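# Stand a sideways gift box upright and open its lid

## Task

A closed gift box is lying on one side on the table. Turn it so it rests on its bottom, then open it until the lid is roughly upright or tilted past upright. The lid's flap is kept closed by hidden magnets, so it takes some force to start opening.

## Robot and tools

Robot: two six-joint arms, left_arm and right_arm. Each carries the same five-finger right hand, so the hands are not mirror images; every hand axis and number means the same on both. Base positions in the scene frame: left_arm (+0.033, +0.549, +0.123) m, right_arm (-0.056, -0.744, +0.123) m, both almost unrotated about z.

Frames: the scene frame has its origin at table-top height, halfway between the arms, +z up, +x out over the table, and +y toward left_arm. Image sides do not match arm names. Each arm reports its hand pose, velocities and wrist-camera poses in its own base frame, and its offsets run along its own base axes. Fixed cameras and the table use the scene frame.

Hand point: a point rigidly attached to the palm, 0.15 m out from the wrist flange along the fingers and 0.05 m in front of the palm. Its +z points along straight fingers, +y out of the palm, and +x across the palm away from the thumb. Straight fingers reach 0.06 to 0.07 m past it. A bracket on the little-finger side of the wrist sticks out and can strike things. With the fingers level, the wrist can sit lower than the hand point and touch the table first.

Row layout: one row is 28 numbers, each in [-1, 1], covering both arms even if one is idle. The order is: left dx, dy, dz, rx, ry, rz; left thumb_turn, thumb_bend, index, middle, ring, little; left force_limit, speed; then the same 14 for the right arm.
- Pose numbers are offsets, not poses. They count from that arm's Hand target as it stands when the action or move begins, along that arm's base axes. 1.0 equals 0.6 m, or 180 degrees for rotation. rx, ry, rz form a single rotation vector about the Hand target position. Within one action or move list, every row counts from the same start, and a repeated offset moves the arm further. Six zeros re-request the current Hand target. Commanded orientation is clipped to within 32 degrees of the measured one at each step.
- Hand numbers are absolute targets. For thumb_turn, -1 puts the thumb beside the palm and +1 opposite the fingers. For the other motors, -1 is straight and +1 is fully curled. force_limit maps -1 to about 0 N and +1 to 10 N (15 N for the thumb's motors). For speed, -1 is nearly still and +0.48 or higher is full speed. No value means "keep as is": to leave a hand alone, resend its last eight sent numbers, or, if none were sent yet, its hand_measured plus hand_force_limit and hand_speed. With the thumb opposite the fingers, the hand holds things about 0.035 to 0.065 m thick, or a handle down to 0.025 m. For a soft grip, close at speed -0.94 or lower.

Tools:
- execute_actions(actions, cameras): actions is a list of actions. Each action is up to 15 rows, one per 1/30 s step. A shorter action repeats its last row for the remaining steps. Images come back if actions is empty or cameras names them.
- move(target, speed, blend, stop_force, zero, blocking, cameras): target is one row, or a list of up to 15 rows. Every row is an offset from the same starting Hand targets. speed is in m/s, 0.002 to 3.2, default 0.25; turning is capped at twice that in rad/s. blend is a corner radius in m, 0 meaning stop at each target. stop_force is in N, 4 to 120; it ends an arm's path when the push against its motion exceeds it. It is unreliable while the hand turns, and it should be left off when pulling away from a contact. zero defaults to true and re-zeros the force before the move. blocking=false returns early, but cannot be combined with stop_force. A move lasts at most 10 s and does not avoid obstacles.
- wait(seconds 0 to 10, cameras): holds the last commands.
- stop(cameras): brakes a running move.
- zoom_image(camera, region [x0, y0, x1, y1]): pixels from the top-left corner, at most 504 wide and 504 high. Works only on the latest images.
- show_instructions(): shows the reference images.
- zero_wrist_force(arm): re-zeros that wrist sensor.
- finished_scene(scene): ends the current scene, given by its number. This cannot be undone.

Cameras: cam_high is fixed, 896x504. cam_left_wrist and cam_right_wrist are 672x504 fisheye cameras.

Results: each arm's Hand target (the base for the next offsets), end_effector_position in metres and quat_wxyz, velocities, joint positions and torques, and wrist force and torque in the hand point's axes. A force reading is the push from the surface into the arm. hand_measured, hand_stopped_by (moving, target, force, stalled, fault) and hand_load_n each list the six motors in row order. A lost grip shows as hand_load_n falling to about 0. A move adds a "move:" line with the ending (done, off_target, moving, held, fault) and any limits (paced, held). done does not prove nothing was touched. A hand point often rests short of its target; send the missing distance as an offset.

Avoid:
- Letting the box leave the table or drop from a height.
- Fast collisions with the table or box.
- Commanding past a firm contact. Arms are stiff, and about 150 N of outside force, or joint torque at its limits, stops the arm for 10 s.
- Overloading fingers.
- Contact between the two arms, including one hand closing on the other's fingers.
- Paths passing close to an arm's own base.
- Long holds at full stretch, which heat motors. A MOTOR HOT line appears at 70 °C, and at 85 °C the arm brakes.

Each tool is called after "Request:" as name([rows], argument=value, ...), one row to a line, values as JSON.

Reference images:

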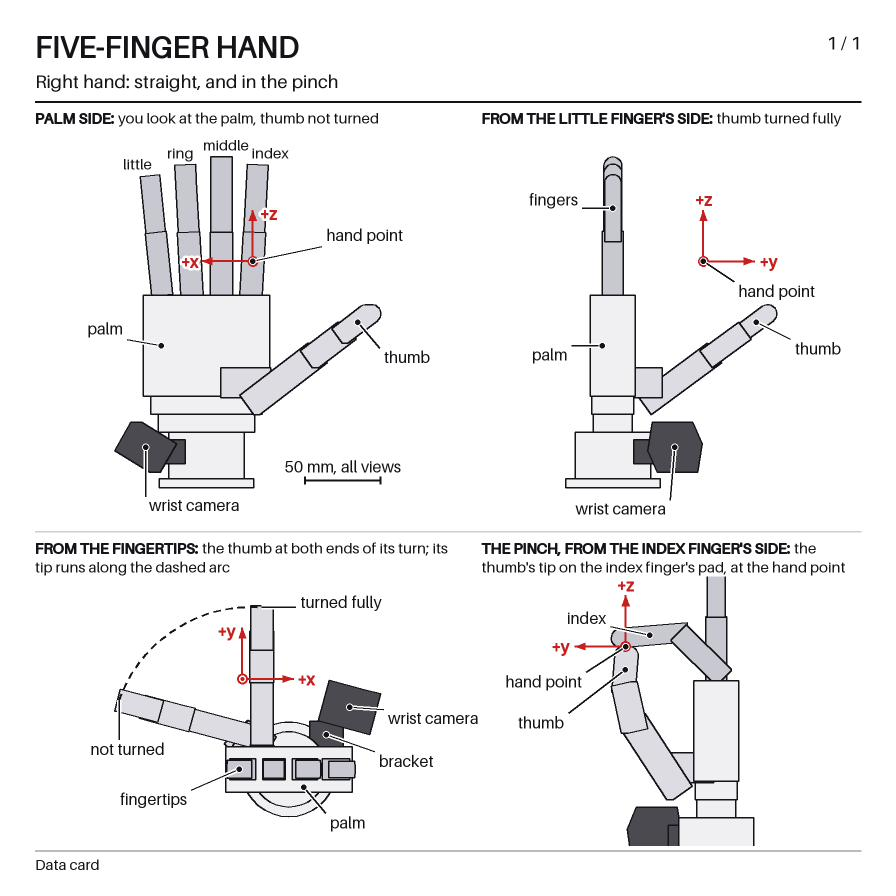

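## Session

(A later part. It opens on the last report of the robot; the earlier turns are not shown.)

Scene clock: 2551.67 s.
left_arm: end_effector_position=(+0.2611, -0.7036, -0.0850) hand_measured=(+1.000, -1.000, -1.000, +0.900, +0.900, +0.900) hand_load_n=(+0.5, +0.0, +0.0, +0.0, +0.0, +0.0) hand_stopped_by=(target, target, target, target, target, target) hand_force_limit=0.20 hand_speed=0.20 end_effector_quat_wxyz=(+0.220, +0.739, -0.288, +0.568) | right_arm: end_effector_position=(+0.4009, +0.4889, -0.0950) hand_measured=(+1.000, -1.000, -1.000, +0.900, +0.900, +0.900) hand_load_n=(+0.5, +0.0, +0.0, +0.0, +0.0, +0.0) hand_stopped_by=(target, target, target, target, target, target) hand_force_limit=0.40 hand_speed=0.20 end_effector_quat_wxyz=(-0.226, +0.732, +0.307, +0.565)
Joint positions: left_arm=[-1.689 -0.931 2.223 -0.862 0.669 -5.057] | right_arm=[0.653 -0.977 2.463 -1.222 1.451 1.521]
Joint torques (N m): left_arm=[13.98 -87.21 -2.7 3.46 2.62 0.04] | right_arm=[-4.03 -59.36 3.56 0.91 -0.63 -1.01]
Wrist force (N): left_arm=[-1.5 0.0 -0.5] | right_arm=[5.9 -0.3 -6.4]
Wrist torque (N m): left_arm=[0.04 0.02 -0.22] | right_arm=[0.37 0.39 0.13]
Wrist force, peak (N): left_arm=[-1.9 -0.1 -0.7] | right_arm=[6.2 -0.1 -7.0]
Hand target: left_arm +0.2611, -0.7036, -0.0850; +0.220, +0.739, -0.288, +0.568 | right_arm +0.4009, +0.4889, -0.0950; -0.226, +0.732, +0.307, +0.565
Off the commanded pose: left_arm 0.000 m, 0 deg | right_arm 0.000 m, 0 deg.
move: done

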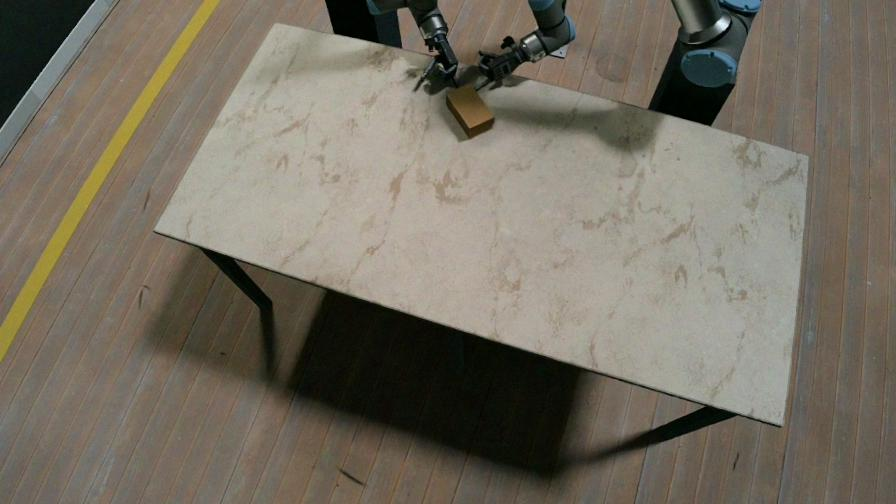

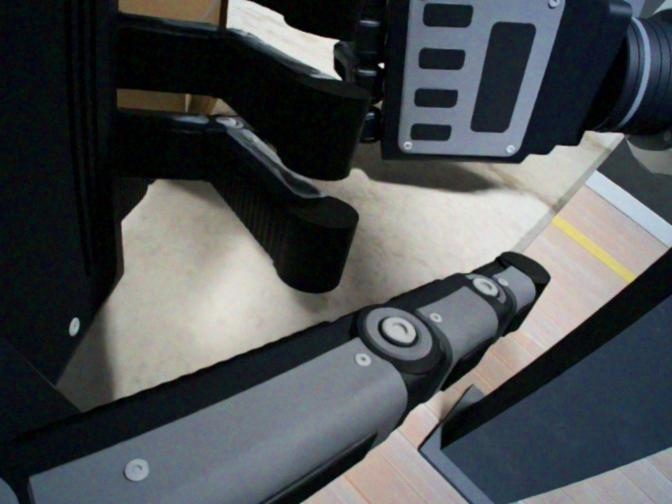

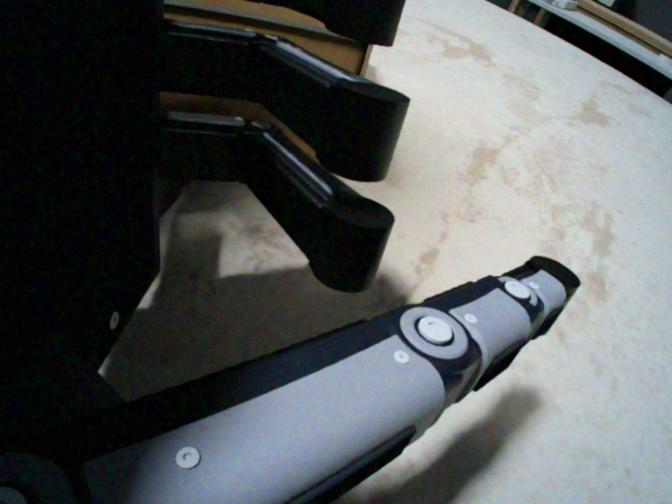

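Request:
move([
  [-0.0197,0.0078,0.0,0,0,0.0167,1,-1,-1,0.9,0.9,0.9,0.2,0.2,0,0,0,0,0,0,1,-1,-1,0.9,0.9,0.9,0.4,0.2],
  [-0.0197,0.0078,-0.0208,0,0,0.0167,1,-1,-1,0.9,0.9,0.9,0.2,0.2,0,0,0,0,0,0,1,-1,-1,0.9,0.9,0.9,0.4,0.2],
  [0.0073,-0.0145,-0.0208,0,0,0.0167,1,-1,-1,0.9,0.9,0.9,0.2,0.2,0,0,0,0,0,0,1,-1,-1,0.9,0.9,0.9,0.4,0.2],
], speed=[0.04,0.015,0.012], stop_force=5, cameras=["cam_high", "cam_left_wrist"])

Request:
zoom_image(camera="cam_high", region=[420, 60, 520, 150])

Scene clock: 2603.53 s.
left_arm: end_effector_position=(+0.2655, -0.7123, -0.0975) hand_measured=(+1.000, -1.000, -1.000, +0.900, +0.900, +0.900) hand_load_n=(+0.0, +0.0, +0.0, +0.0, +0.0, +0.0) hand_stopped_by=(target, target, target, target, target, target) hand_force_limit=0.20 hand_speed=0.20 end_effector_quat_wxyz=(+0.205, +0.747, -0.268, +0.573) | right_arm: end_effector_position=(+0.4009, +0.4889, -0.0950) hand_measured=(+1.000, -1.000, -1.000, +0.900, +0.900, +0.900) hand_load_n=(+0.5, +0.0, +0.0, +0.0, +0.0, +0.0) hand_stopped_by=(target, target, target, target, target, target) hand_force_limit=0.40 hand_speed=0.20 end_effector_quat_wxyz=(-0.226, +0.732, +0.307, +0.565)
Joint positions: left_arm=[-1.698 -0.892 2.183 -0.825 0.614 -5.102] | right_arm=[0.653 -0.977 2.463 -1.222 1.451 1.521]
Joint torques (N m): left_arm=[18.01 -42.09 -16.82 -1.17 3.39 2.39] | right_arm=[-2.83 -60.21 2.2 1.59 -0.92 -1.62]
Wrist force (N): left_arm=[5.2 -0.1 -7.1] | right_arm=[6.4 -0.5 -6.3]
Wrist torque (N m): left_arm=[0.41 0.36 0.15] | right_arm=[0.31 0.34 0.14]
Wrist force, peak (N): left_arm=[5.2 0.0 -7.3] | right_arm=[6.4 -0.6 -6.7]
Hand target: left_arm +0.2655, -0.7123, -0.0975; +0.205, +0.747, -0.268, +0.573 | right_arm +0.4009, +0.4889, -0.0950; -0.226, +0.732, +0.307, +0.565
Off the commanded pose: left_arm 0.000 m, 0 deg | right_arm 0.000 m, 0 deg.
move: done
Images, in order (width x height): cam_high 896x504, cam_left_wrist 672x504.

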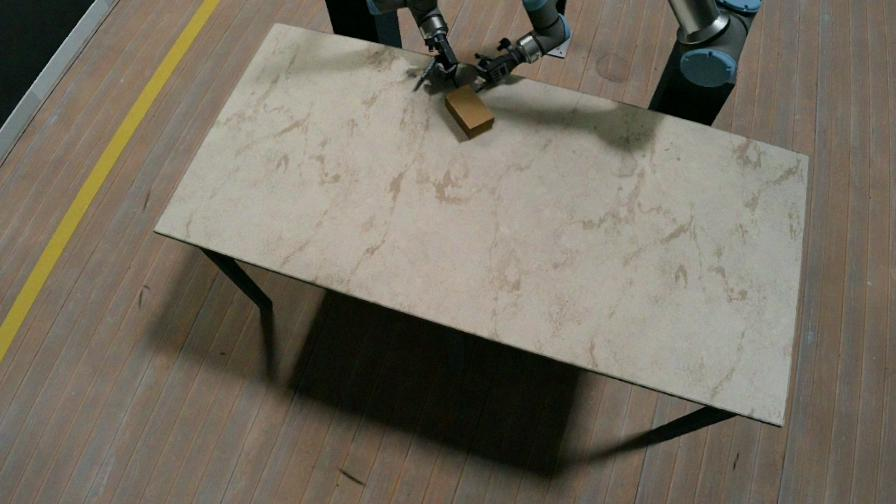

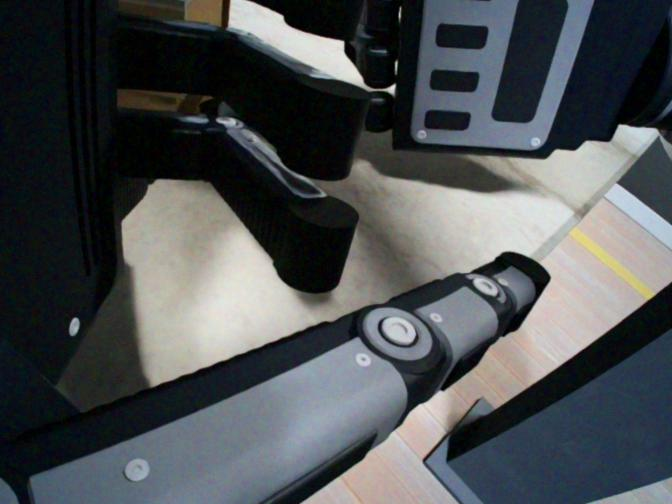

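Scaled by 5.040 from the camera's 896x504 image, which has a finer 1280x720 frame.

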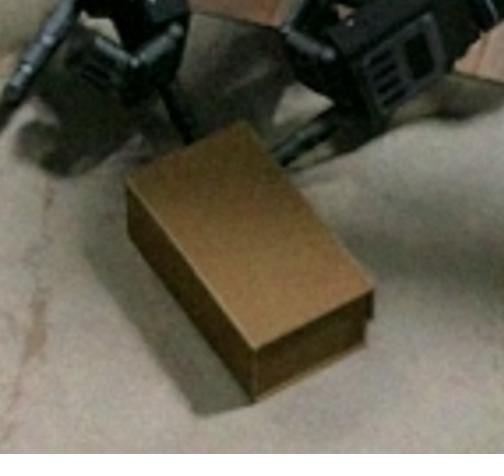

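Request:
move(target=[0,0,0.02,0,0,0,1,-1,-1,0.9,0.9,0.9,0.2,0.2,0,0,0,0,0,0,1,-1,-1,0.9,0.9,0.9,0.4,0.2], speed=0.012, stop_force=12, cameras=["cam_high", "cam_left_wrist"])

Request:
zoom_image(camera="cam_high", region=[420, 60, 520, 150])

Request:
zoom_image(camera="cam_left_wrist", region=[100, 0, 400, 220])

Scene clock: 2619.43 s.
left_arm: end_effector_position=(+0.2655, -0.7123, -0.0855) hand_measured=(+1.000, -1.000, -1.000, +0.900, +0.900, +0.900) hand_load_n=(+0.5, +0.0, +0.0, +0.0, +0.0, +0.0) hand_stopped_by=(target, target, target, target, target, target) hand_force_limit=0.20 hand_speed=0.20 end_effector_quat_wxyz=(+0.205, +0.747, -0.268, +0.573) | right_arm: end_effector_position=(+0.4009, +0.4889, -0.0950) hand_measured=(+1.000, -1.000, -1.000, +0.900, +0.900, +0.900) hand_load_n=(+0.5, +0.0, +0.5, +0.0, +0.0, +0.0) hand_stopped_by=(target, target, target, target, target, target) hand_force_limit=0.40 hand_speed=0.20 end_effector_quat_wxyz=(-0.226, +0.732, +0.307, +0.565)
Joint positions: left_arm=[-1.698 -0.915 2.186 -0.804 0.614 -5.102] | right_arm=[0.653 -0.977 2.463 -1.222 1.451 1.521]
Joint torques (N m): left_arm=[7.67 -88.93 -3.9 3.68 -2.81 -0.05] | right_arm=[-2.27 -59.13 2.03 1.05 -0.64 -1.15]
Wrist force (N): left_arm=[-1.4 -0.5 -0.8] | right_arm=[6.1 0.0 -6.5]
Wrist torque (N m): left_arm=[0.00 0.06 -0.24] | right_arm=[0.42 0.38 0.15]
Wrist force, peak (N): left_arm=[5.1 0.0 -7.4] | right_arm=[6.1 -0.4 -7.0]
Hand target: left_arm +0.2655, -0.7123, -0.0855; +0.205, +0.747, -0.268, +0.573 | right_arm +0.4009, +0.4889, -0.0950; -0.226, +0.732, +0.307, +0.565
Off the commanded pose: left_arm 0.000 m, 0 deg | right_arm 0.000 m, 0 deg.
move: done
Images, in order (width x height): cam_high 896x504, cam_left_wrist 672x504.

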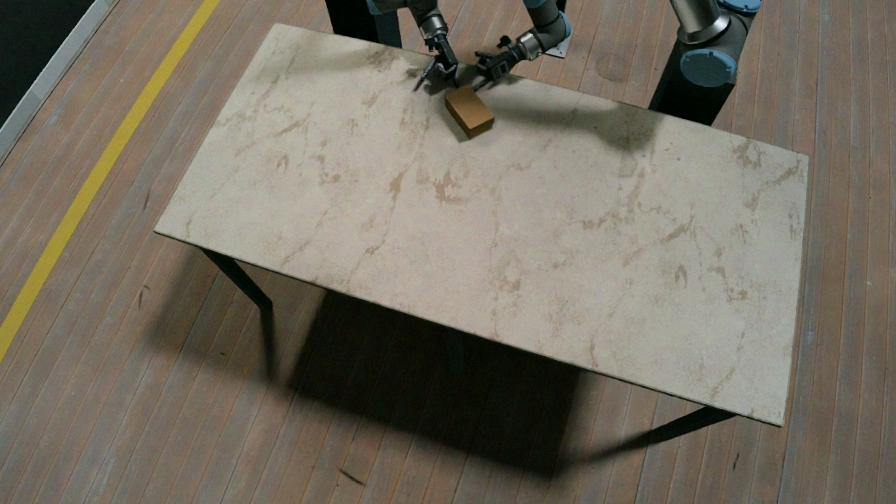

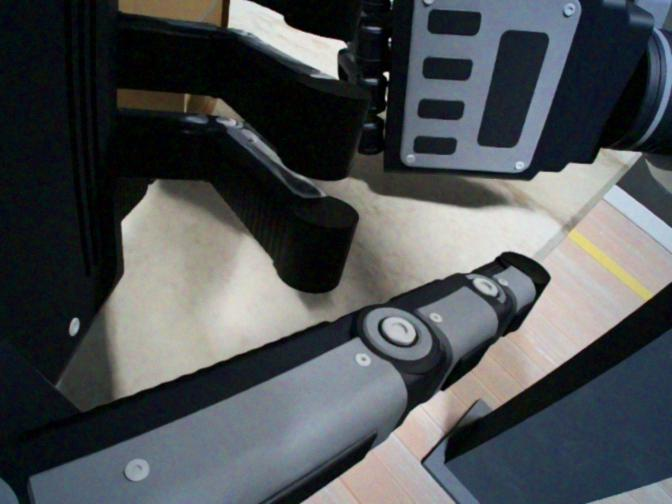

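Scaled by 5.040 from the camera's 896x504 image, which has a finer 1280x720 frame.

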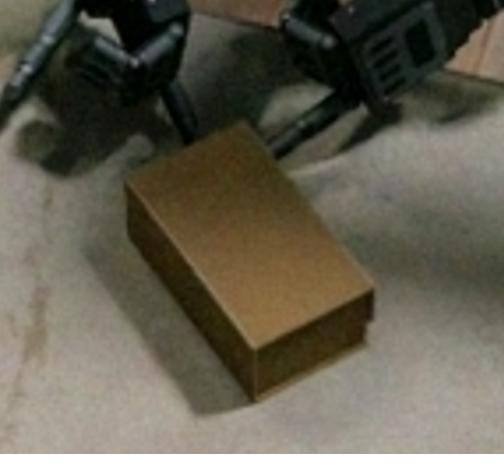

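Scaled by 1.680 from the camera's 672x504 image, which has a finer 960x720 frame.

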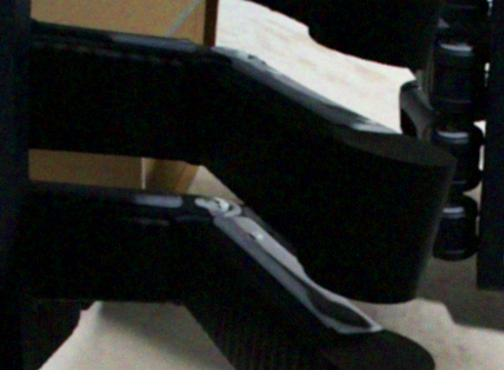

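Request:
move([
  [-0.0257,0.0213,0.0,0,0,0,1,-1,-1,0.9,0.9,0.9,0.2,0.2,0,0,0,0,0,0,1,-1,-1,0.9,0.9,0.9,0.4,0.2],
  [-0.0257,0.0213,-0.0292,0,0,0,1,-1,-1,0.9,0.9,0.9,0.2,0.2,0,0,0,0,0,0,1,-1,-1,0.9,0.9,0.9,0.4,0.2],
], speed=[0.05,0.01], stop_force=4, cameras=["cam_high"])

Request:
zoom_image(camera="cam_high", region=[420, 60, 520, 150])

Scene clock: 2761.27 s.
left_arm: end_effector_position=(+0.2501, -0.6995, -0.0972) hand_measured=(+1.000, -1.000, -1.000, +0.900, +0.900, +0.900) hand_load_n=(+0.5, +0.0, +0.0, +0.0, +0.0, +0.0) hand_stopped_by=(target, target, target, target, target, target) hand_force_limit=0.20 hand_speed=0.20 end_effector_quat_wxyz=(+0.205, +0.747, -0.268, +0.573) | right_arm: end_effector_position=(+0.4009, +0.4889, -0.0950) hand_measured=(+1.000, -1.000, -1.000, +0.900, +0.900, +0.900) hand_load_n=(+0.5, +0.0, +0.0, +0.0, +0.5, +0.0) hand_stopped_by=(target, target, target, target, target, target) hand_force_limit=0.40 hand_speed=0.20 end_effector_quat_wxyz=(-0.226, +0.732, +0.307, +0.565)
Joint positions: left_arm=[-1.734 -0.898 2.209 -0.821 0.582 -5.131] | right_arm=[0.653 -0.977 2.463 -1.222 1.451 1.521]
Joint torques (N m): left_arm=[-10.09 -85.74 -1.37 4.02 1.76 -2.11] | right_arm=[-4.69 -60.95 1.3 1.67 -1.09 -1.24]
Wrist force (N): left_arm=[2.6 -0.9 -2.3] | right_arm=[5.7 0.0 -6.6]
Wrist torque (N m): left_arm=[0.14 0.18 0.30] | right_arm=[0.43 0.46 0.12]
Wrist force, peak (N): left_arm=[6.6 -0.9 -4.5] | right_arm=[6.4 -0.2 -6.6]
Hand target: left_arm +0.2501, -0.6995, -0.0972; +0.205, +0.747, -0.268, +0.573 (not the last commanded pose) | right_arm +0.4009, +0.4889, -0.0950; -0.226, +0.732, +0.307, +0.565
Off the commanded pose: left_arm 0.006 m, 0 deg | right_arm 0.000 m, 0 deg.
move: contact (left_arm); path passed 1 of 2 targets
Images, in order (width x height): cam_high 896x504.

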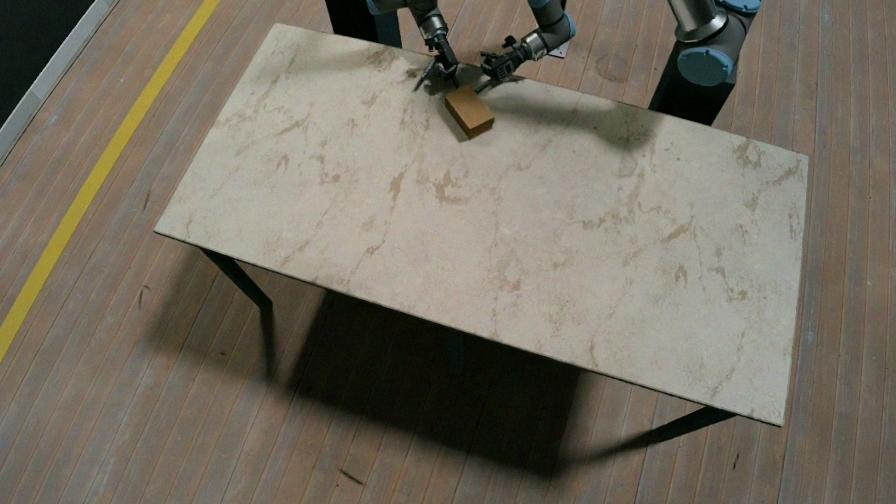

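Scaled by 5.040 from the camera's 896x504 image, which has a finer 1280x720 frame.

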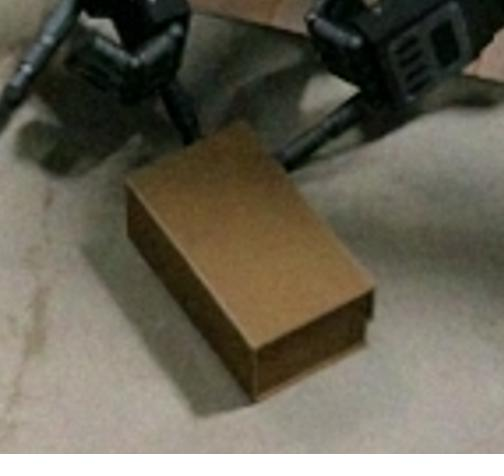

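Request:
move([
  [0,0,0.0067,0,0,0,1,-1,-1,0.9,0.9,0.9,0.2,0.2,0,0,0,0,0,0,1,-1,-1,0.9,0.9,0.9,0.4,0.2],
  [0.0333,-0.0277,0.0067,0,0,0,1,-1,-1,0.9,0.9,0.9,0.2,0.2,0,0,0,0,0,0,1,-1,-1,0.9,0.9,0.9,0.4,0.2],
], speed=[0.02,0.012], stop_force=6, cameras=["cam_high"])

Request:
zoom_image(camera="cam_high", region=[420, 60, 520, 150])

Request:
move(target=[0,0,0.0167,0,0,0,1,-1,-1,0.9,0.9,0.9,0.2,0.2,0,0,0,0,0,0,1,-1,-1,0.9,0.9,0.9,0.4,0.2], speed=0.012, stop_force=10, cameras=["cam_high", "cam_left_wrist"])

Request:
zoom_image(camera="cam_high", region=[420, 60, 520, 150])

Scene clock: 2779.50 s.
left_arm: end_effector_position=(+0.2701, -0.7161, -0.0932) hand_measured=(+1.000, -1.000, -1.000, +0.900, +0.900, +0.900) hand_load_n=(+0.0, +0.0, +0.0, +0.0, +0.0, +0.0) hand_stopped_by=(target, target, target, target, target, target) hand_force_limit=0.20 hand_speed=0.20 end_effector_quat_wxyz=(+0.205, +0.747, -0.268, +0.573) | right_arm: end_effector_position=(+0.4009, +0.4889, -0.0950) hand_measured=(+1.000, -1.000, -1.000, +0.900, +0.900, +0.900) hand_load_n=(+0.5, +0.0, +0.0, +0.0, +0.0, +0.0) hand_stopped_by=(target, target, target, target, target, target) hand_force_limit=0.40 hand_speed=0.20 end_effector_quat_wxyz=(-0.226, +0.732, +0.307, +0.565)
Joint positions: left_arm=[-1.688 -0.899 2.176 -0.818 0.623 -5.094] | right_arm=[0.653 -0.977 2.463 -1.222 1.451 1.521]
Joint torques (N m): left_arm=[15.94 -46.78 -17.89 -1.39 2.74 2.45] | right_arm=[-5.09 -57.42 -0.11 1.98 -0.95 -1.31]
Wrist force (N): left_arm=[-1.7 -0.1 -0.6] | right_arm=[5.7 -0.1 -6.7]
Wrist torque (N m): left_arm=[0.01 0.10 -0.25] | right_arm=[0.41 0.46 0.11]
Wrist force, peak (N): left_arm=[2.5 -1.3 -2.6] | right_arm=[6.3 -0.9 -6.9]
Hand target: left_arm +0.2701, -0.7161, -0.0932; +0.205, +0.747, -0.268, +0.573 | right_arm +0.4009, +0.4889, -0.0950; -0.226, +0.732, +0.307, +0.565
Off the commanded pose: left_arm 0.000 m, 0 deg | right_arm 0.000 m, 0 deg.
move: done
Images, in order (width x height): cam_high 896x504.

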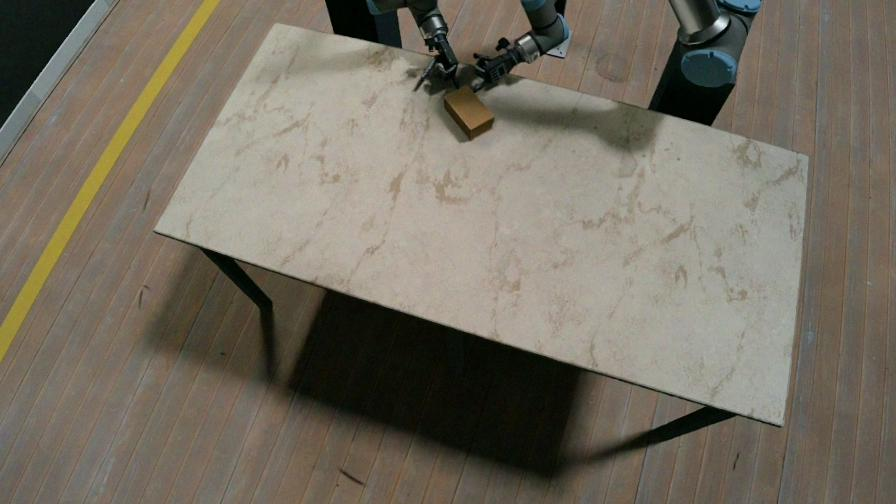

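Scaled by 5.040 from the camera's 896x504 image, which has a finer 1280x720 frame.

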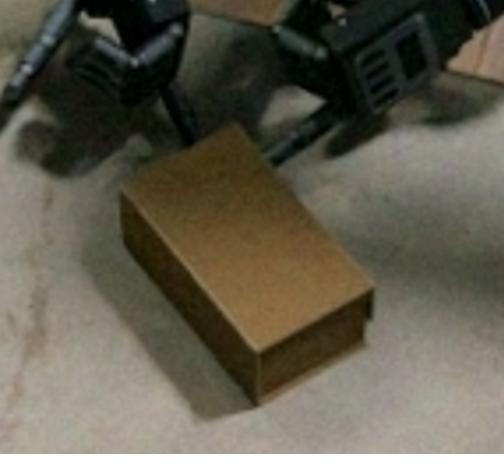

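Scene clock: 2781.13 s.
left_arm: end_effector_position=(+0.2701, -0.7161, -0.0832) hand_measured=(+1.000, -1.000, -1.000, +0.900, +0.900, +0.900) hand_load_n=(+0.0, +0.0, +0.0, +0.0, +0.5, +0.0) hand_stopped_by=(target, target, target, target, target, target) hand_force_limit=0.20 hand_speed=0.20 end_effector_quat_wxyz=(+0.205, +0.747, -0.268, +0.573) | right_arm: end_effector_position=(+0.4009, +0.4889, -0.0950) hand_measured=(+1.000, -1.000, -1.000, +0.900, +0.900, +0.900) hand_load_n=(+0.0, +0.0, +0.0, +0.0, +0.0, +0.0) hand_stopped_by=(target, target, target, target, target, target) hand_force_limit=0.40 hand_speed=0.20 end_effector_quat_wxyz=(-0.226, +0.732, +0.307, +0.565)
Joint positions: left_arm=[-1.688 -0.918 2.178 -0.801 0.623 -5.094] | right_arm=[0.653 -0.977 2.463 -1.222 1.451 1.521]
Joint torques (N m): left_arm=[13.11 -89.61 -4.21 3.61 2.33 -0.02] | right_arm=[-4.36 -59.59 -0.32 1.71 -0.81 -1.52]
Wrist force (N): left_arm=[-1.8 -0.3 -0.6] | right_arm=[5.8 -0.3 -6.6]
Wrist torque (N m): left_arm=[0.02 0.02 -0.27] | right_arm=[0.37 0.45 0.11]
Wrist force, peak (N): left_arm=[-2.2 -0.8 -0.2] | right_arm=[6.0 -0.6 -7.1]
Hand target: left_arm +0.2701, -0.7161, -0.0832; +0.205, +0.747, -0.268, +0.573 | right_arm +0.4009, +0.4889, -0.0950; -0.226, +0.732, +0.307, +0.565
Off the commanded pose: left_arm 0.000 m, 0 deg | right_arm 0.000 m, 0 deg.
move: done
Images, in order (width x height): cam_high 896x504, cam_left_wrist 672x504.

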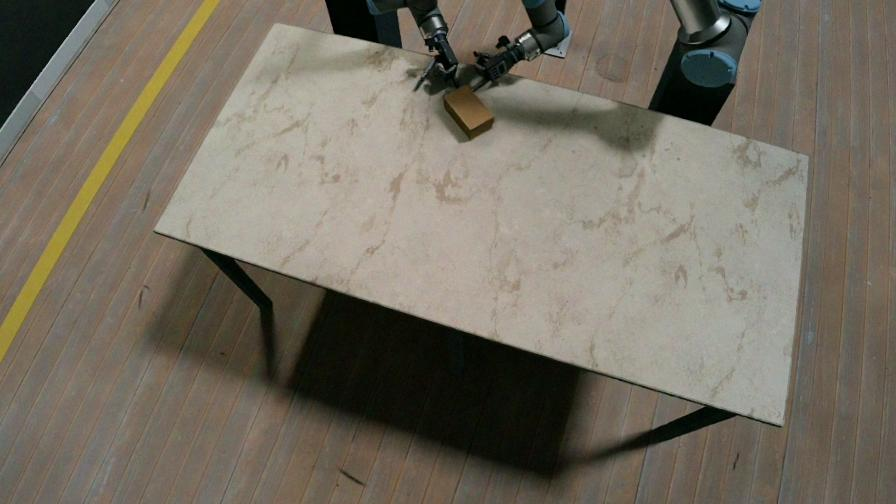

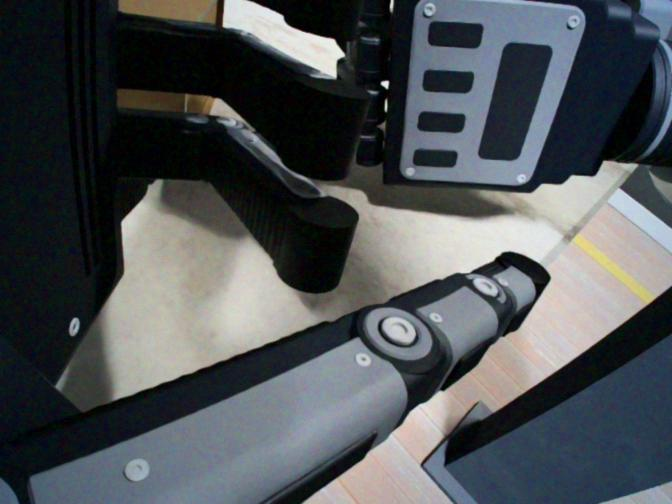

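Scaled by 5.040 from the camera's 896x504 image, which has a finer 1280x720 frame.

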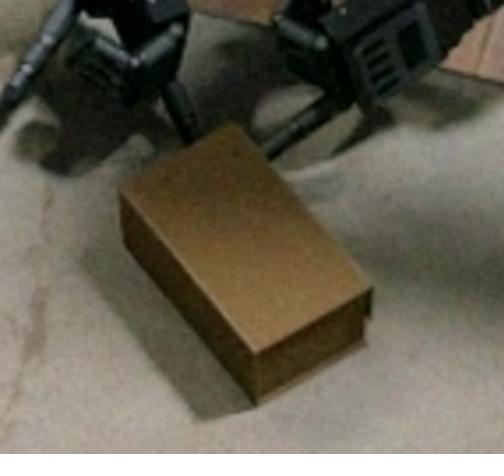

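Request:
move([
  [0,0,-0.0167,0,0,0,1,-1,-1,0.9,0.9,0.9,0.2,0.2,-0.0833,-0.1,0.1667,0,0,0,1,-1,-1,0.9,0.9,0.9,0.4,0.2],
  [-0.0257,0.0213,-0.0167,0,0,0,1,-1,-1,0.9,0.9,0.9,0.2,0.2,-0.0833,-0.1,0.1667,0.1423,0.4261,-0.252,1,-1,-1,0.9,0.9,0.9,0.4,0.2],
  [-0.0257,0.0213,-0.0167,0,0,0,1,-1,-1,0.9,0.9,0.9,0.2,0.2,-0.0942,0.0078,0.1017,0.1423,0.4261,-0.252,1,-1,-1,0.9,0.9,0.9,0.4,0.2],
], speed=[0.2,0.5,0.15], cameras=["all"])

Request:
zoom_image(camera="cam_high", region=[420, 60, 520, 150])

Scene clock: 2858.00 s.
left_arm: end_effector_position=(+0.2546, -0.7034, -0.0932) hand_measured=(+1.000, -1.000, -1.000, +0.900, +0.900, +0.900) hand_load_n=(+0.0, +0.0, -0.5, +0.0, +0.0, +0.0) hand_stopped_by=(target, target, target, target, target, target) hand_force_limit=0.20 hand_speed=0.20 end_effector_quat_wxyz=(+0.205, +0.747, -0.268, +0.573) | right_arm: end_effector_position=(+0.3444, +0.4935, -0.0340) hand_measured=(+1.000, -1.000, -1.000, +0.900, +0.900, +0.900) hand_load_n=(+0.0, +0.0, +0.0, +0.0, +0.0, +0.0) hand_stopped_by=(target, target, target, target, target, target) hand_force_limit=0.40 hand_speed=0.20 end_effector_quat_wxyz=(-0.286, +0.907, -0.295, +0.093)
Joint positions: left_arm=[-1.723 -0.904 2.203 -0.816 0.592 -5.122] | right_arm=[0.547 -1.182 2.126 0.053 1.349 2.813]
Joint torques (N m): left_arm=[-15.41 -88.57 -2.15 3.67 -4.08 -2.27] | right_arm=[13.85 -34.93 -32.31 0.59 0.87 1.61]
Wrist force (N): left_arm=[-1.2 -0.5 -0.4] | right_arm=[0.3 -0.5 -0.6]
Wrist torque (N m): left_arm=[-0.04 0.04 0.08] | right_arm=[0.05 -0.15 -0.17]
Wrist force, peak (N): left_arm=[-2.6 -0.6 -0.4] | right_arm=[6.1 0.0 -7.3]
Hand target: left_arm +0.2546, -0.7034, -0.0932; +0.205, +0.747, -0.268, +0.573 | right_arm +0.3444, +0.4936, -0.0340; -0.286, +0.907, -0.295, +0.093
Off the commanded pose: left_arm 0.000 m, 0 deg | right_arm 0.000 m, 0 deg.
move: done

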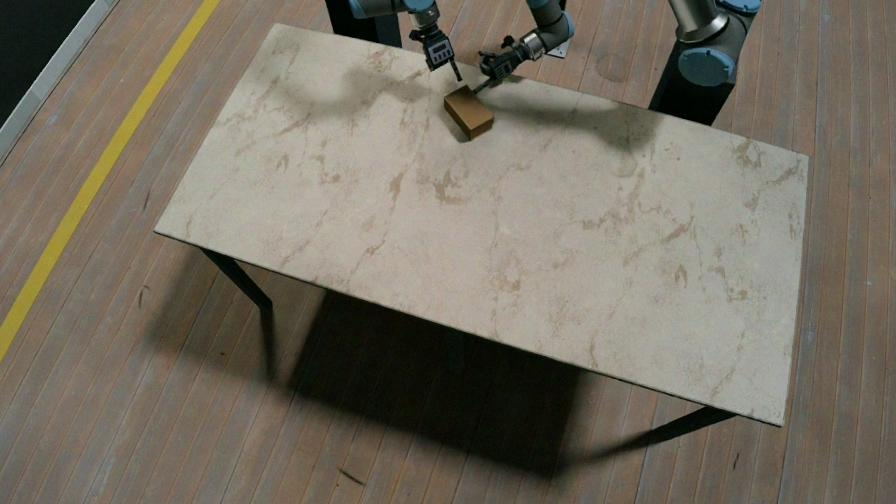

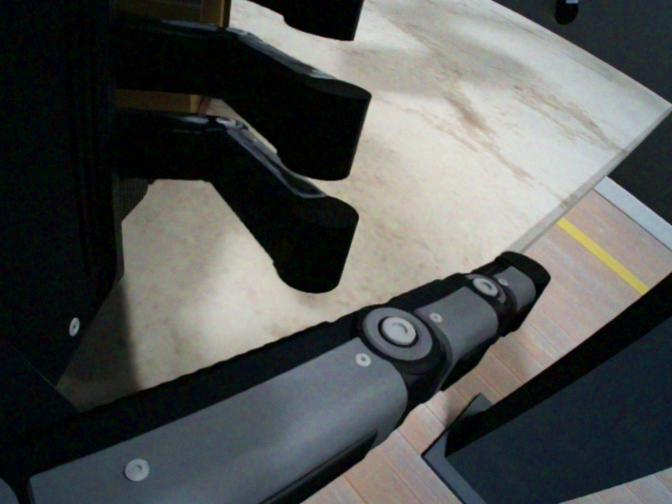

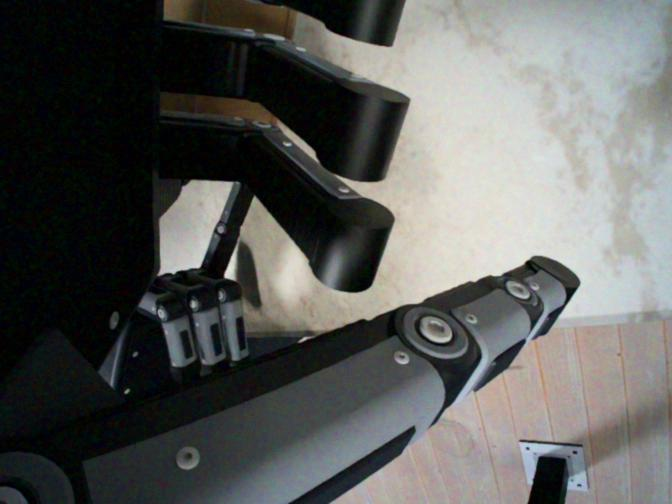

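Scaled by 5.040 from the camera's 896x504 image, which has a finer 1280x720 frame.

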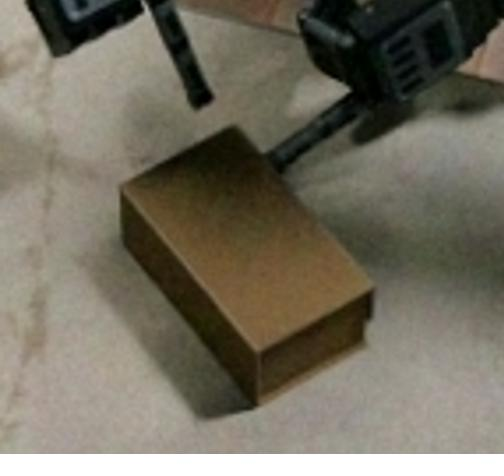

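Request:
move([
  [0,0,0,0,0,0,1,-1,-1,0.9,0.9,0.9,0.2,0.2,0.0108,-0.0078,-0.07,0,0,0,1,-1,-1,0.9,0.9,0.9,0.4,0.2],
  [0,0,0,0,0,0,1,-1,-1,0.9,0.9,0.9,0.2,0.2,0.0108,-0.0078,-0.125,0,0,0,1,-1,-1,0.9,0.9,0.9,0.4,0.2],
], speed=[0.06,0.015], stop_force=4, cameras=["all"])

Request:
zoom_image(camera="cam_high", region=[420, 60, 520, 150])

Request:
zoom_image(camera="cam_right_wrist", region=[150, 0, 410, 260])

Scene clock: 2872.93 s.
left_arm: end_effector_position=(+0.2546, -0.7034, -0.0932) hand_measured=(+1.000, -1.000, -1.000, +0.900, +0.900, +0.900) hand_load_n=(+0.5, +0.0, +0.0, +0.0, +0.0, +0.0) hand_stopped_by=(target, target, target, target, target, target) hand_force_limit=0.20 hand_speed=0.20 end_effector_quat_wxyz=(+0.205, +0.747, -0.268, +0.573) | right_arm: end_effector_position=(+0.3508, +0.4889, -0.1025) hand_measured=(+1.000, -1.000, -1.000, +0.900, +0.900, +0.900) hand_load_n=(+0.0, +0.0, +0.5, +0.0, +0.0, +0.0) hand_stopped_by=(target, target, target, target, target, target) hand_force_limit=0.40 hand_speed=0.20 end_effector_quat_wxyz=(-0.286, +0.907, -0.295, +0.093)
Joint positions: left_arm=[-1.723 -0.904 2.203 -0.816 0.592 -5.122] | right_arm=[0.531 -1.069 2.141 -0.072 1.34 2.799]
Joint torques (N m): left_arm=[-15.53 -87.86 -2.75 3.71 -3.98 -2.29] | right_arm=[-4.52 -72.65 -20.83 4.97 1.81 -1.77]
Wrist force (N): left_arm=[-0.8 -0.7 -0.8] | right_arm=[-0.2 -2.0 -5.2]
Wrist torque (N m): left_arm=[-0.03 -0.01 0.10] | right_arm=[0.48 0.02 0.01]
Wrist force, peak (N): left_arm=[-1.7 -0.4 -0.8] | right_arm=[0.6 -6.1 -20.4]
Hand target: left_arm +0.2546, -0.7034, -0.0932; +0.205, +0.747, -0.268, +0.573 | right_arm +0.3508, +0.4889, -0.1024; -0.286, +0.907, -0.295, +0.093 (not the last commanded pose)
Off the commanded pose: left_arm 0.000 m, 0 deg | right_arm 0.007 m, 0 deg.
move: contact (right_arm); path passed 1 of 2 targets

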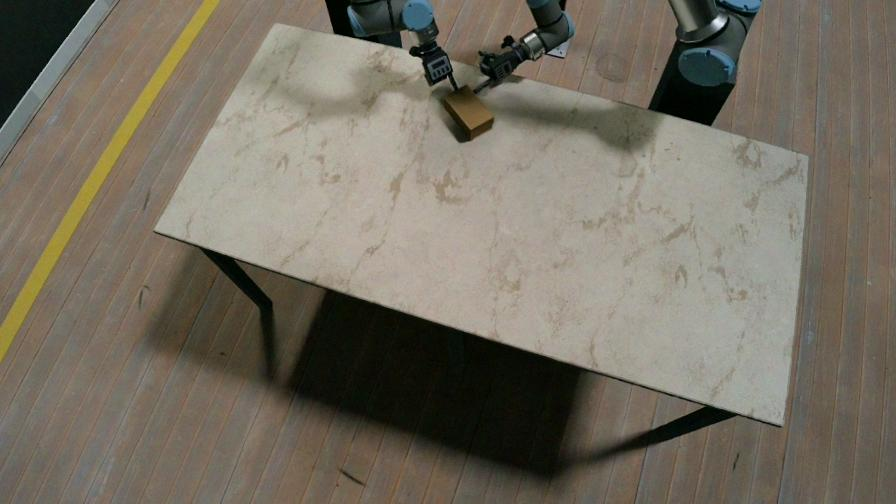

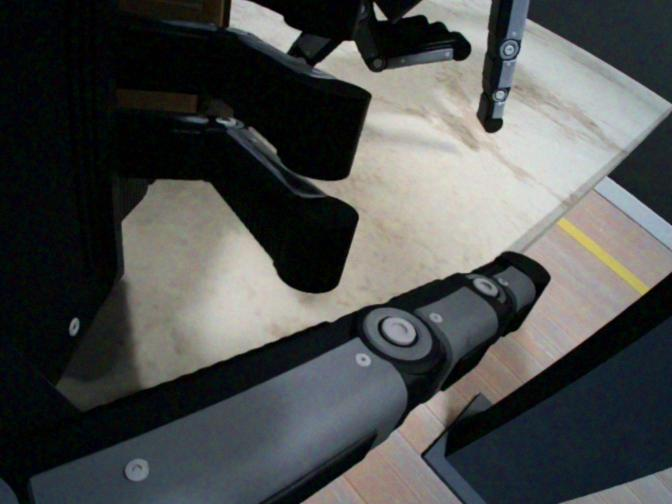

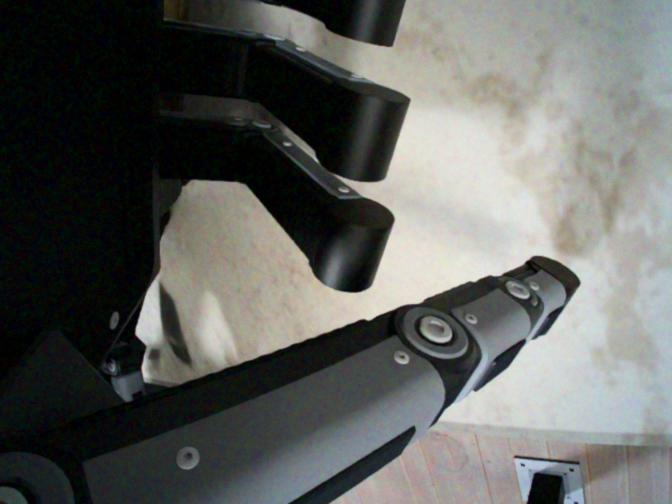

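Scaled by 5.040 from the camera's 896x504 image, which has a finer 1280x720 frame.

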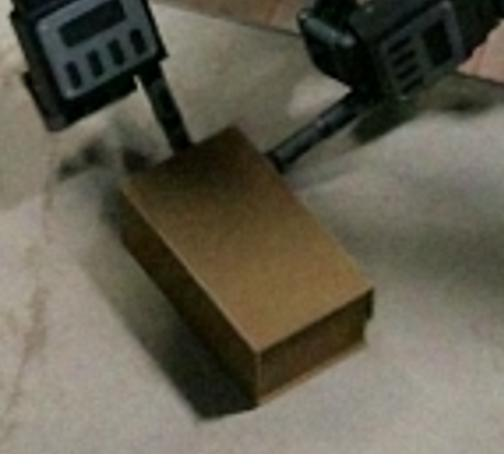

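Scaled by 1.938 from the camera's 672x504 image, which has a finer 960x720 frame.

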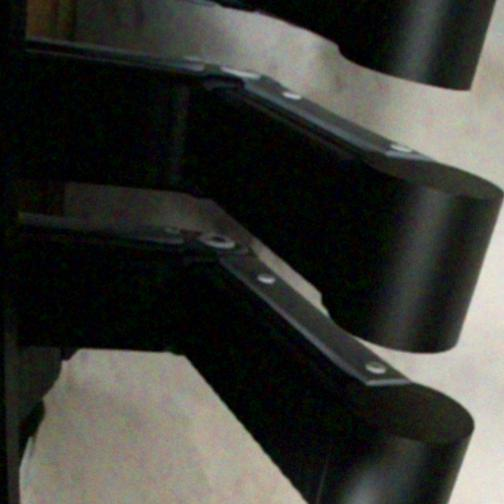

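Request:
move([
  [0,0,0,0,0,0,1,-1,-1,0.9,0.9,0.9,0.2,0.2,0,0,0.0092,0,0,0,1,-1,-1,0.9,0.9,0.9,0.4,0.2],
  [0,0,0,0,0,0,1,-1,-1,0.9,0.9,0.9,0.2,0.2,0.0255,0.035,0.0092,0,0,0,1,-1,-1,0.9,0.9,0.9,0.4,0.2],
], speed=[0.02,0.03], stop_force=5, cameras=["cam_high", "cam_left_wrist"])

Request:
zoom_image(camera="cam_high", region=[420, 60, 520, 150])

Scene clock: 2891.33 s.
left_arm: end_effector_position=(+0.2546, -0.7034, -0.0932) hand_measured=(+1.000, -1.000, -1.000, +0.900, +0.900, +0.900) hand_load_n=(+0.0, +0.0, +0.0, +0.0, +0.0, +0.0) hand_stopped_by=(target, target, target, target, target, target) hand_force_limit=0.20 hand_speed=0.20 end_effector_quat_wxyz=(+0.205, +0.747, -0.268, +0.573) | right_arm: end_effector_position=(+0.3661, +0.5099, -0.0969) hand_measured=(+1.000, -1.000, -1.000, +0.900, +0.900, +0.900) hand_load_n=(+0.0, +0.0, -0.5, +0.0, +0.5, +0.0) hand_stopped_by=(target, target, target, target, target, target) hand_force_limit=0.40 hand_speed=0.20 end_effector_quat_wxyz=(-0.286, +0.907, -0.295, +0.093)
Joint positions: left_arm=[-1.723 -0.904 2.203 -0.816 0.592 -5.122] | right_arm=[0.552 -1.053 2.087 -0.038 1.352 2.817]
Joint torques (N m): left_arm=[-15.23 -87.89 -3.08 3.73 -3.75 -2.2] | right_arm=[14.12 -37.52 -29.29 4.79 1.6 2.03]
Wrist force (N): left_arm=[-1.2 -0.7 -0.4] | right_arm=[-0.3 -0.6 -2.1]
Wrist torque (N m): left_arm=[-0.06 0.05 0.07] | right_arm=[0.04 -0.05 -0.22]
Wrist force, peak (N): left_arm=[-1.5 -0.5 -1.3] | right_arm=[0.5 -2.3 -5.6]
Hand target: left_arm +0.2546, -0.7034, -0.0932; +0.205, +0.747, -0.268, +0.573 | right_arm +0.3661, +0.5099, -0.0969; -0.286, +0.907, -0.295, +0.093
Off the commanded pose: left_arm 0.000 m, 0 deg | right_arm 0.000 m, 0 deg.
move: done
Images, in order (width x height): cam_high 896x504, cam_left_wrist 672x504.

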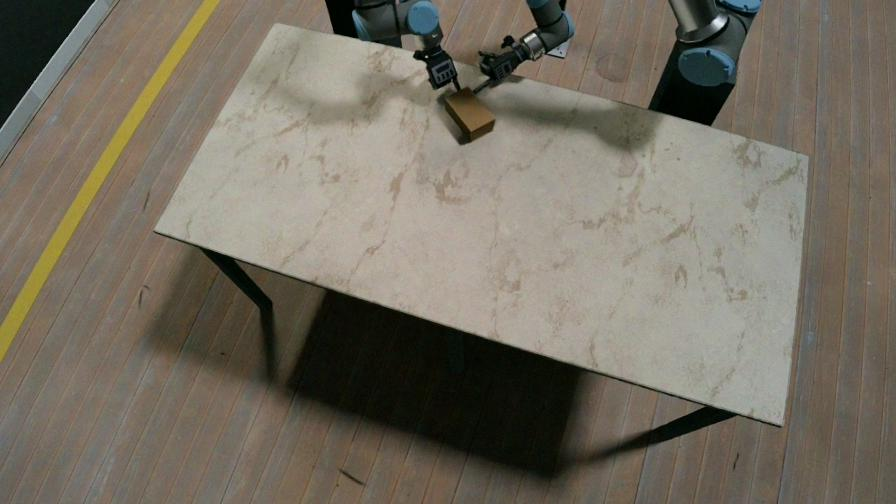

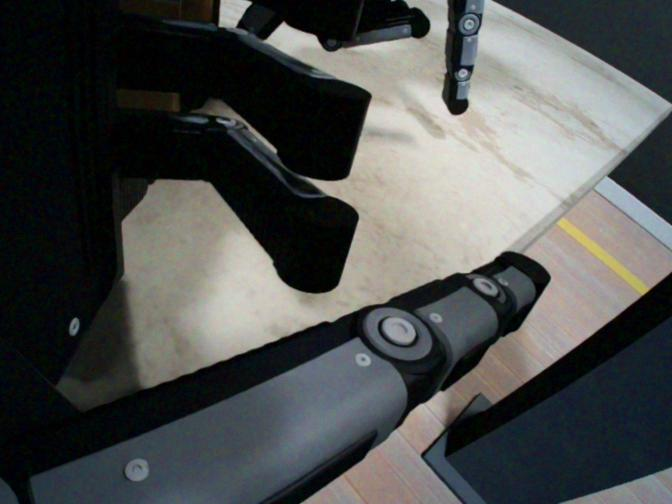

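Scaled by 5.040 from the camera's 896x504 image, which has a finer 1280x720 frame.

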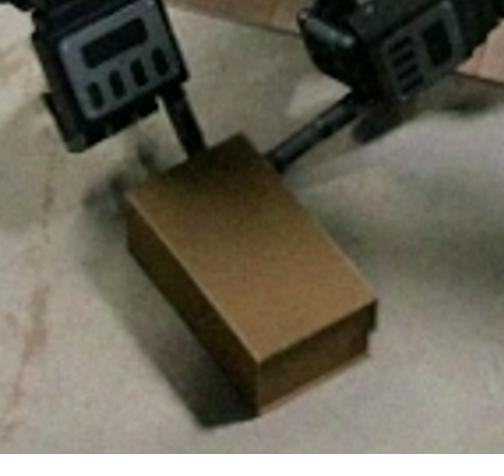

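Request:
move(target=[0,0,0,0,0,0,1,-1,-1,0.9,0.9,0.9,0.2,0.2,0,0,-0.011,0,0,0,1,-1,-1,0.9,0.9,0.9,0.4,0.2], speed=0.005, stop_force=6, cameras=["cam_high"])

Request:
zoom_image(camera="cam_high", region=[420, 60, 520, 150])

Scene clock: 2899.13 s.
left_arm: end_effector_position=(+0.2546, -0.7034, -0.0932) hand_measured=(+1.000, -1.000, -1.000, +0.900, +0.900, +0.900) hand_load_n=(+0.0, +0.0, +0.0, +0.0, +0.0, +0.0) hand_stopped_by=(target, target, target, target, target, target) hand_force_limit=0.20 hand_speed=0.20 end_effector_quat_wxyz=(+0.205, +0.747, -0.268, +0.573) | right_arm: end_effector_position=(+0.3661, +0.5099, -0.1012) hand_measured=(+1.000, -1.000, -1.000, +0.900, +0.900, +0.900) hand_load_n=(+0.0, +0.0, +0.5, +0.0, +0.0, +0.0) hand_stopped_by=(target, target, target, target, target, target) hand_force_limit=0.40 hand_speed=0.20 end_effector_quat_wxyz=(-0.286, +0.907, -0.295, +0.093)
Joint positions: left_arm=[-1.723 -0.904 2.203 -0.816 0.592 -5.122] | right_arm=[0.552 -1.046 2.088 -0.046 1.352 2.817]
Joint torques (N m): left_arm=[-14.94 -87.95 -2.92 3.76 -4.02 -2.23] | right_arm=[12.95 -72.54 -9.82 4.87 1.69 1.99]
Wrist force (N): left_arm=[-1.3 -0.4 -0.7] | right_arm=[-0.5 -3.0 -7.1]
Wrist torque (N m): left_arm=[0.02 0.07 0.07] | right_arm=[0.70 -0.05 -0.20]
Wrist force, peak (N): left_arm=[-1.6 -0.3 -1.0] | right_arm=[0.0 -5.0 -10.1]
Hand target: left_arm +0.2546, -0.7034, -0.0932; +0.205, +0.747, -0.268, +0.573 | right_arm +0.3662, +0.5099, -0.1012; -0.286, +0.907, -0.295, +0.093 (not the last commanded pose)
Off the commanded pose: left_arm 0.000 m, 0 deg | right_arm 0.002 m, 0 deg.
move: contact (right_arm)
Images, in order (width x height): cam_high 896x504.

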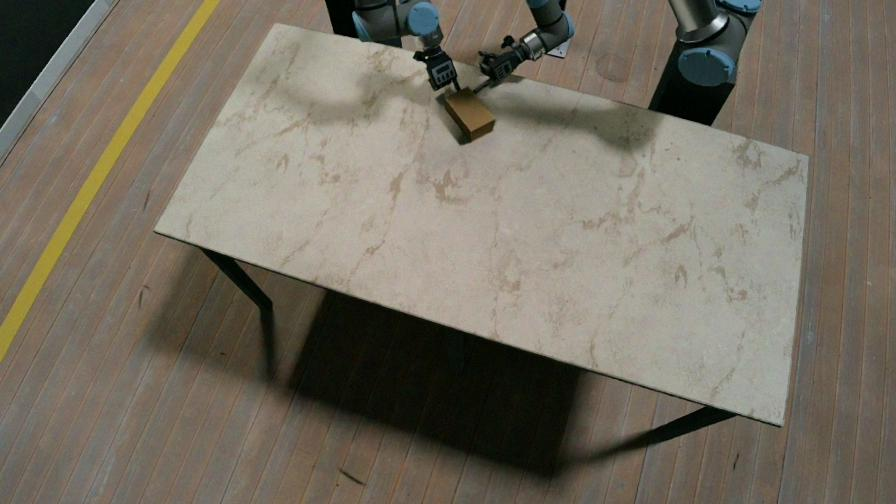

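Scaled by 5.040 from the camera's 896x504 image, which has a finer 1280x720 frame.

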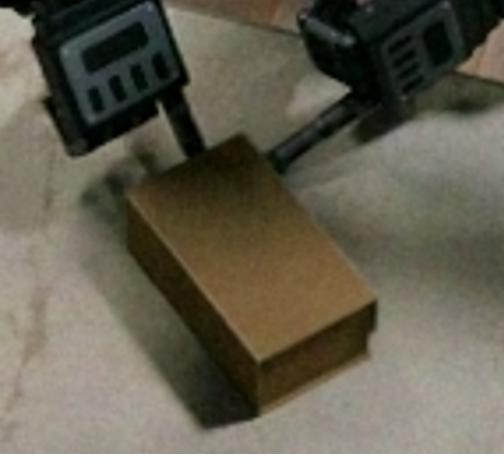

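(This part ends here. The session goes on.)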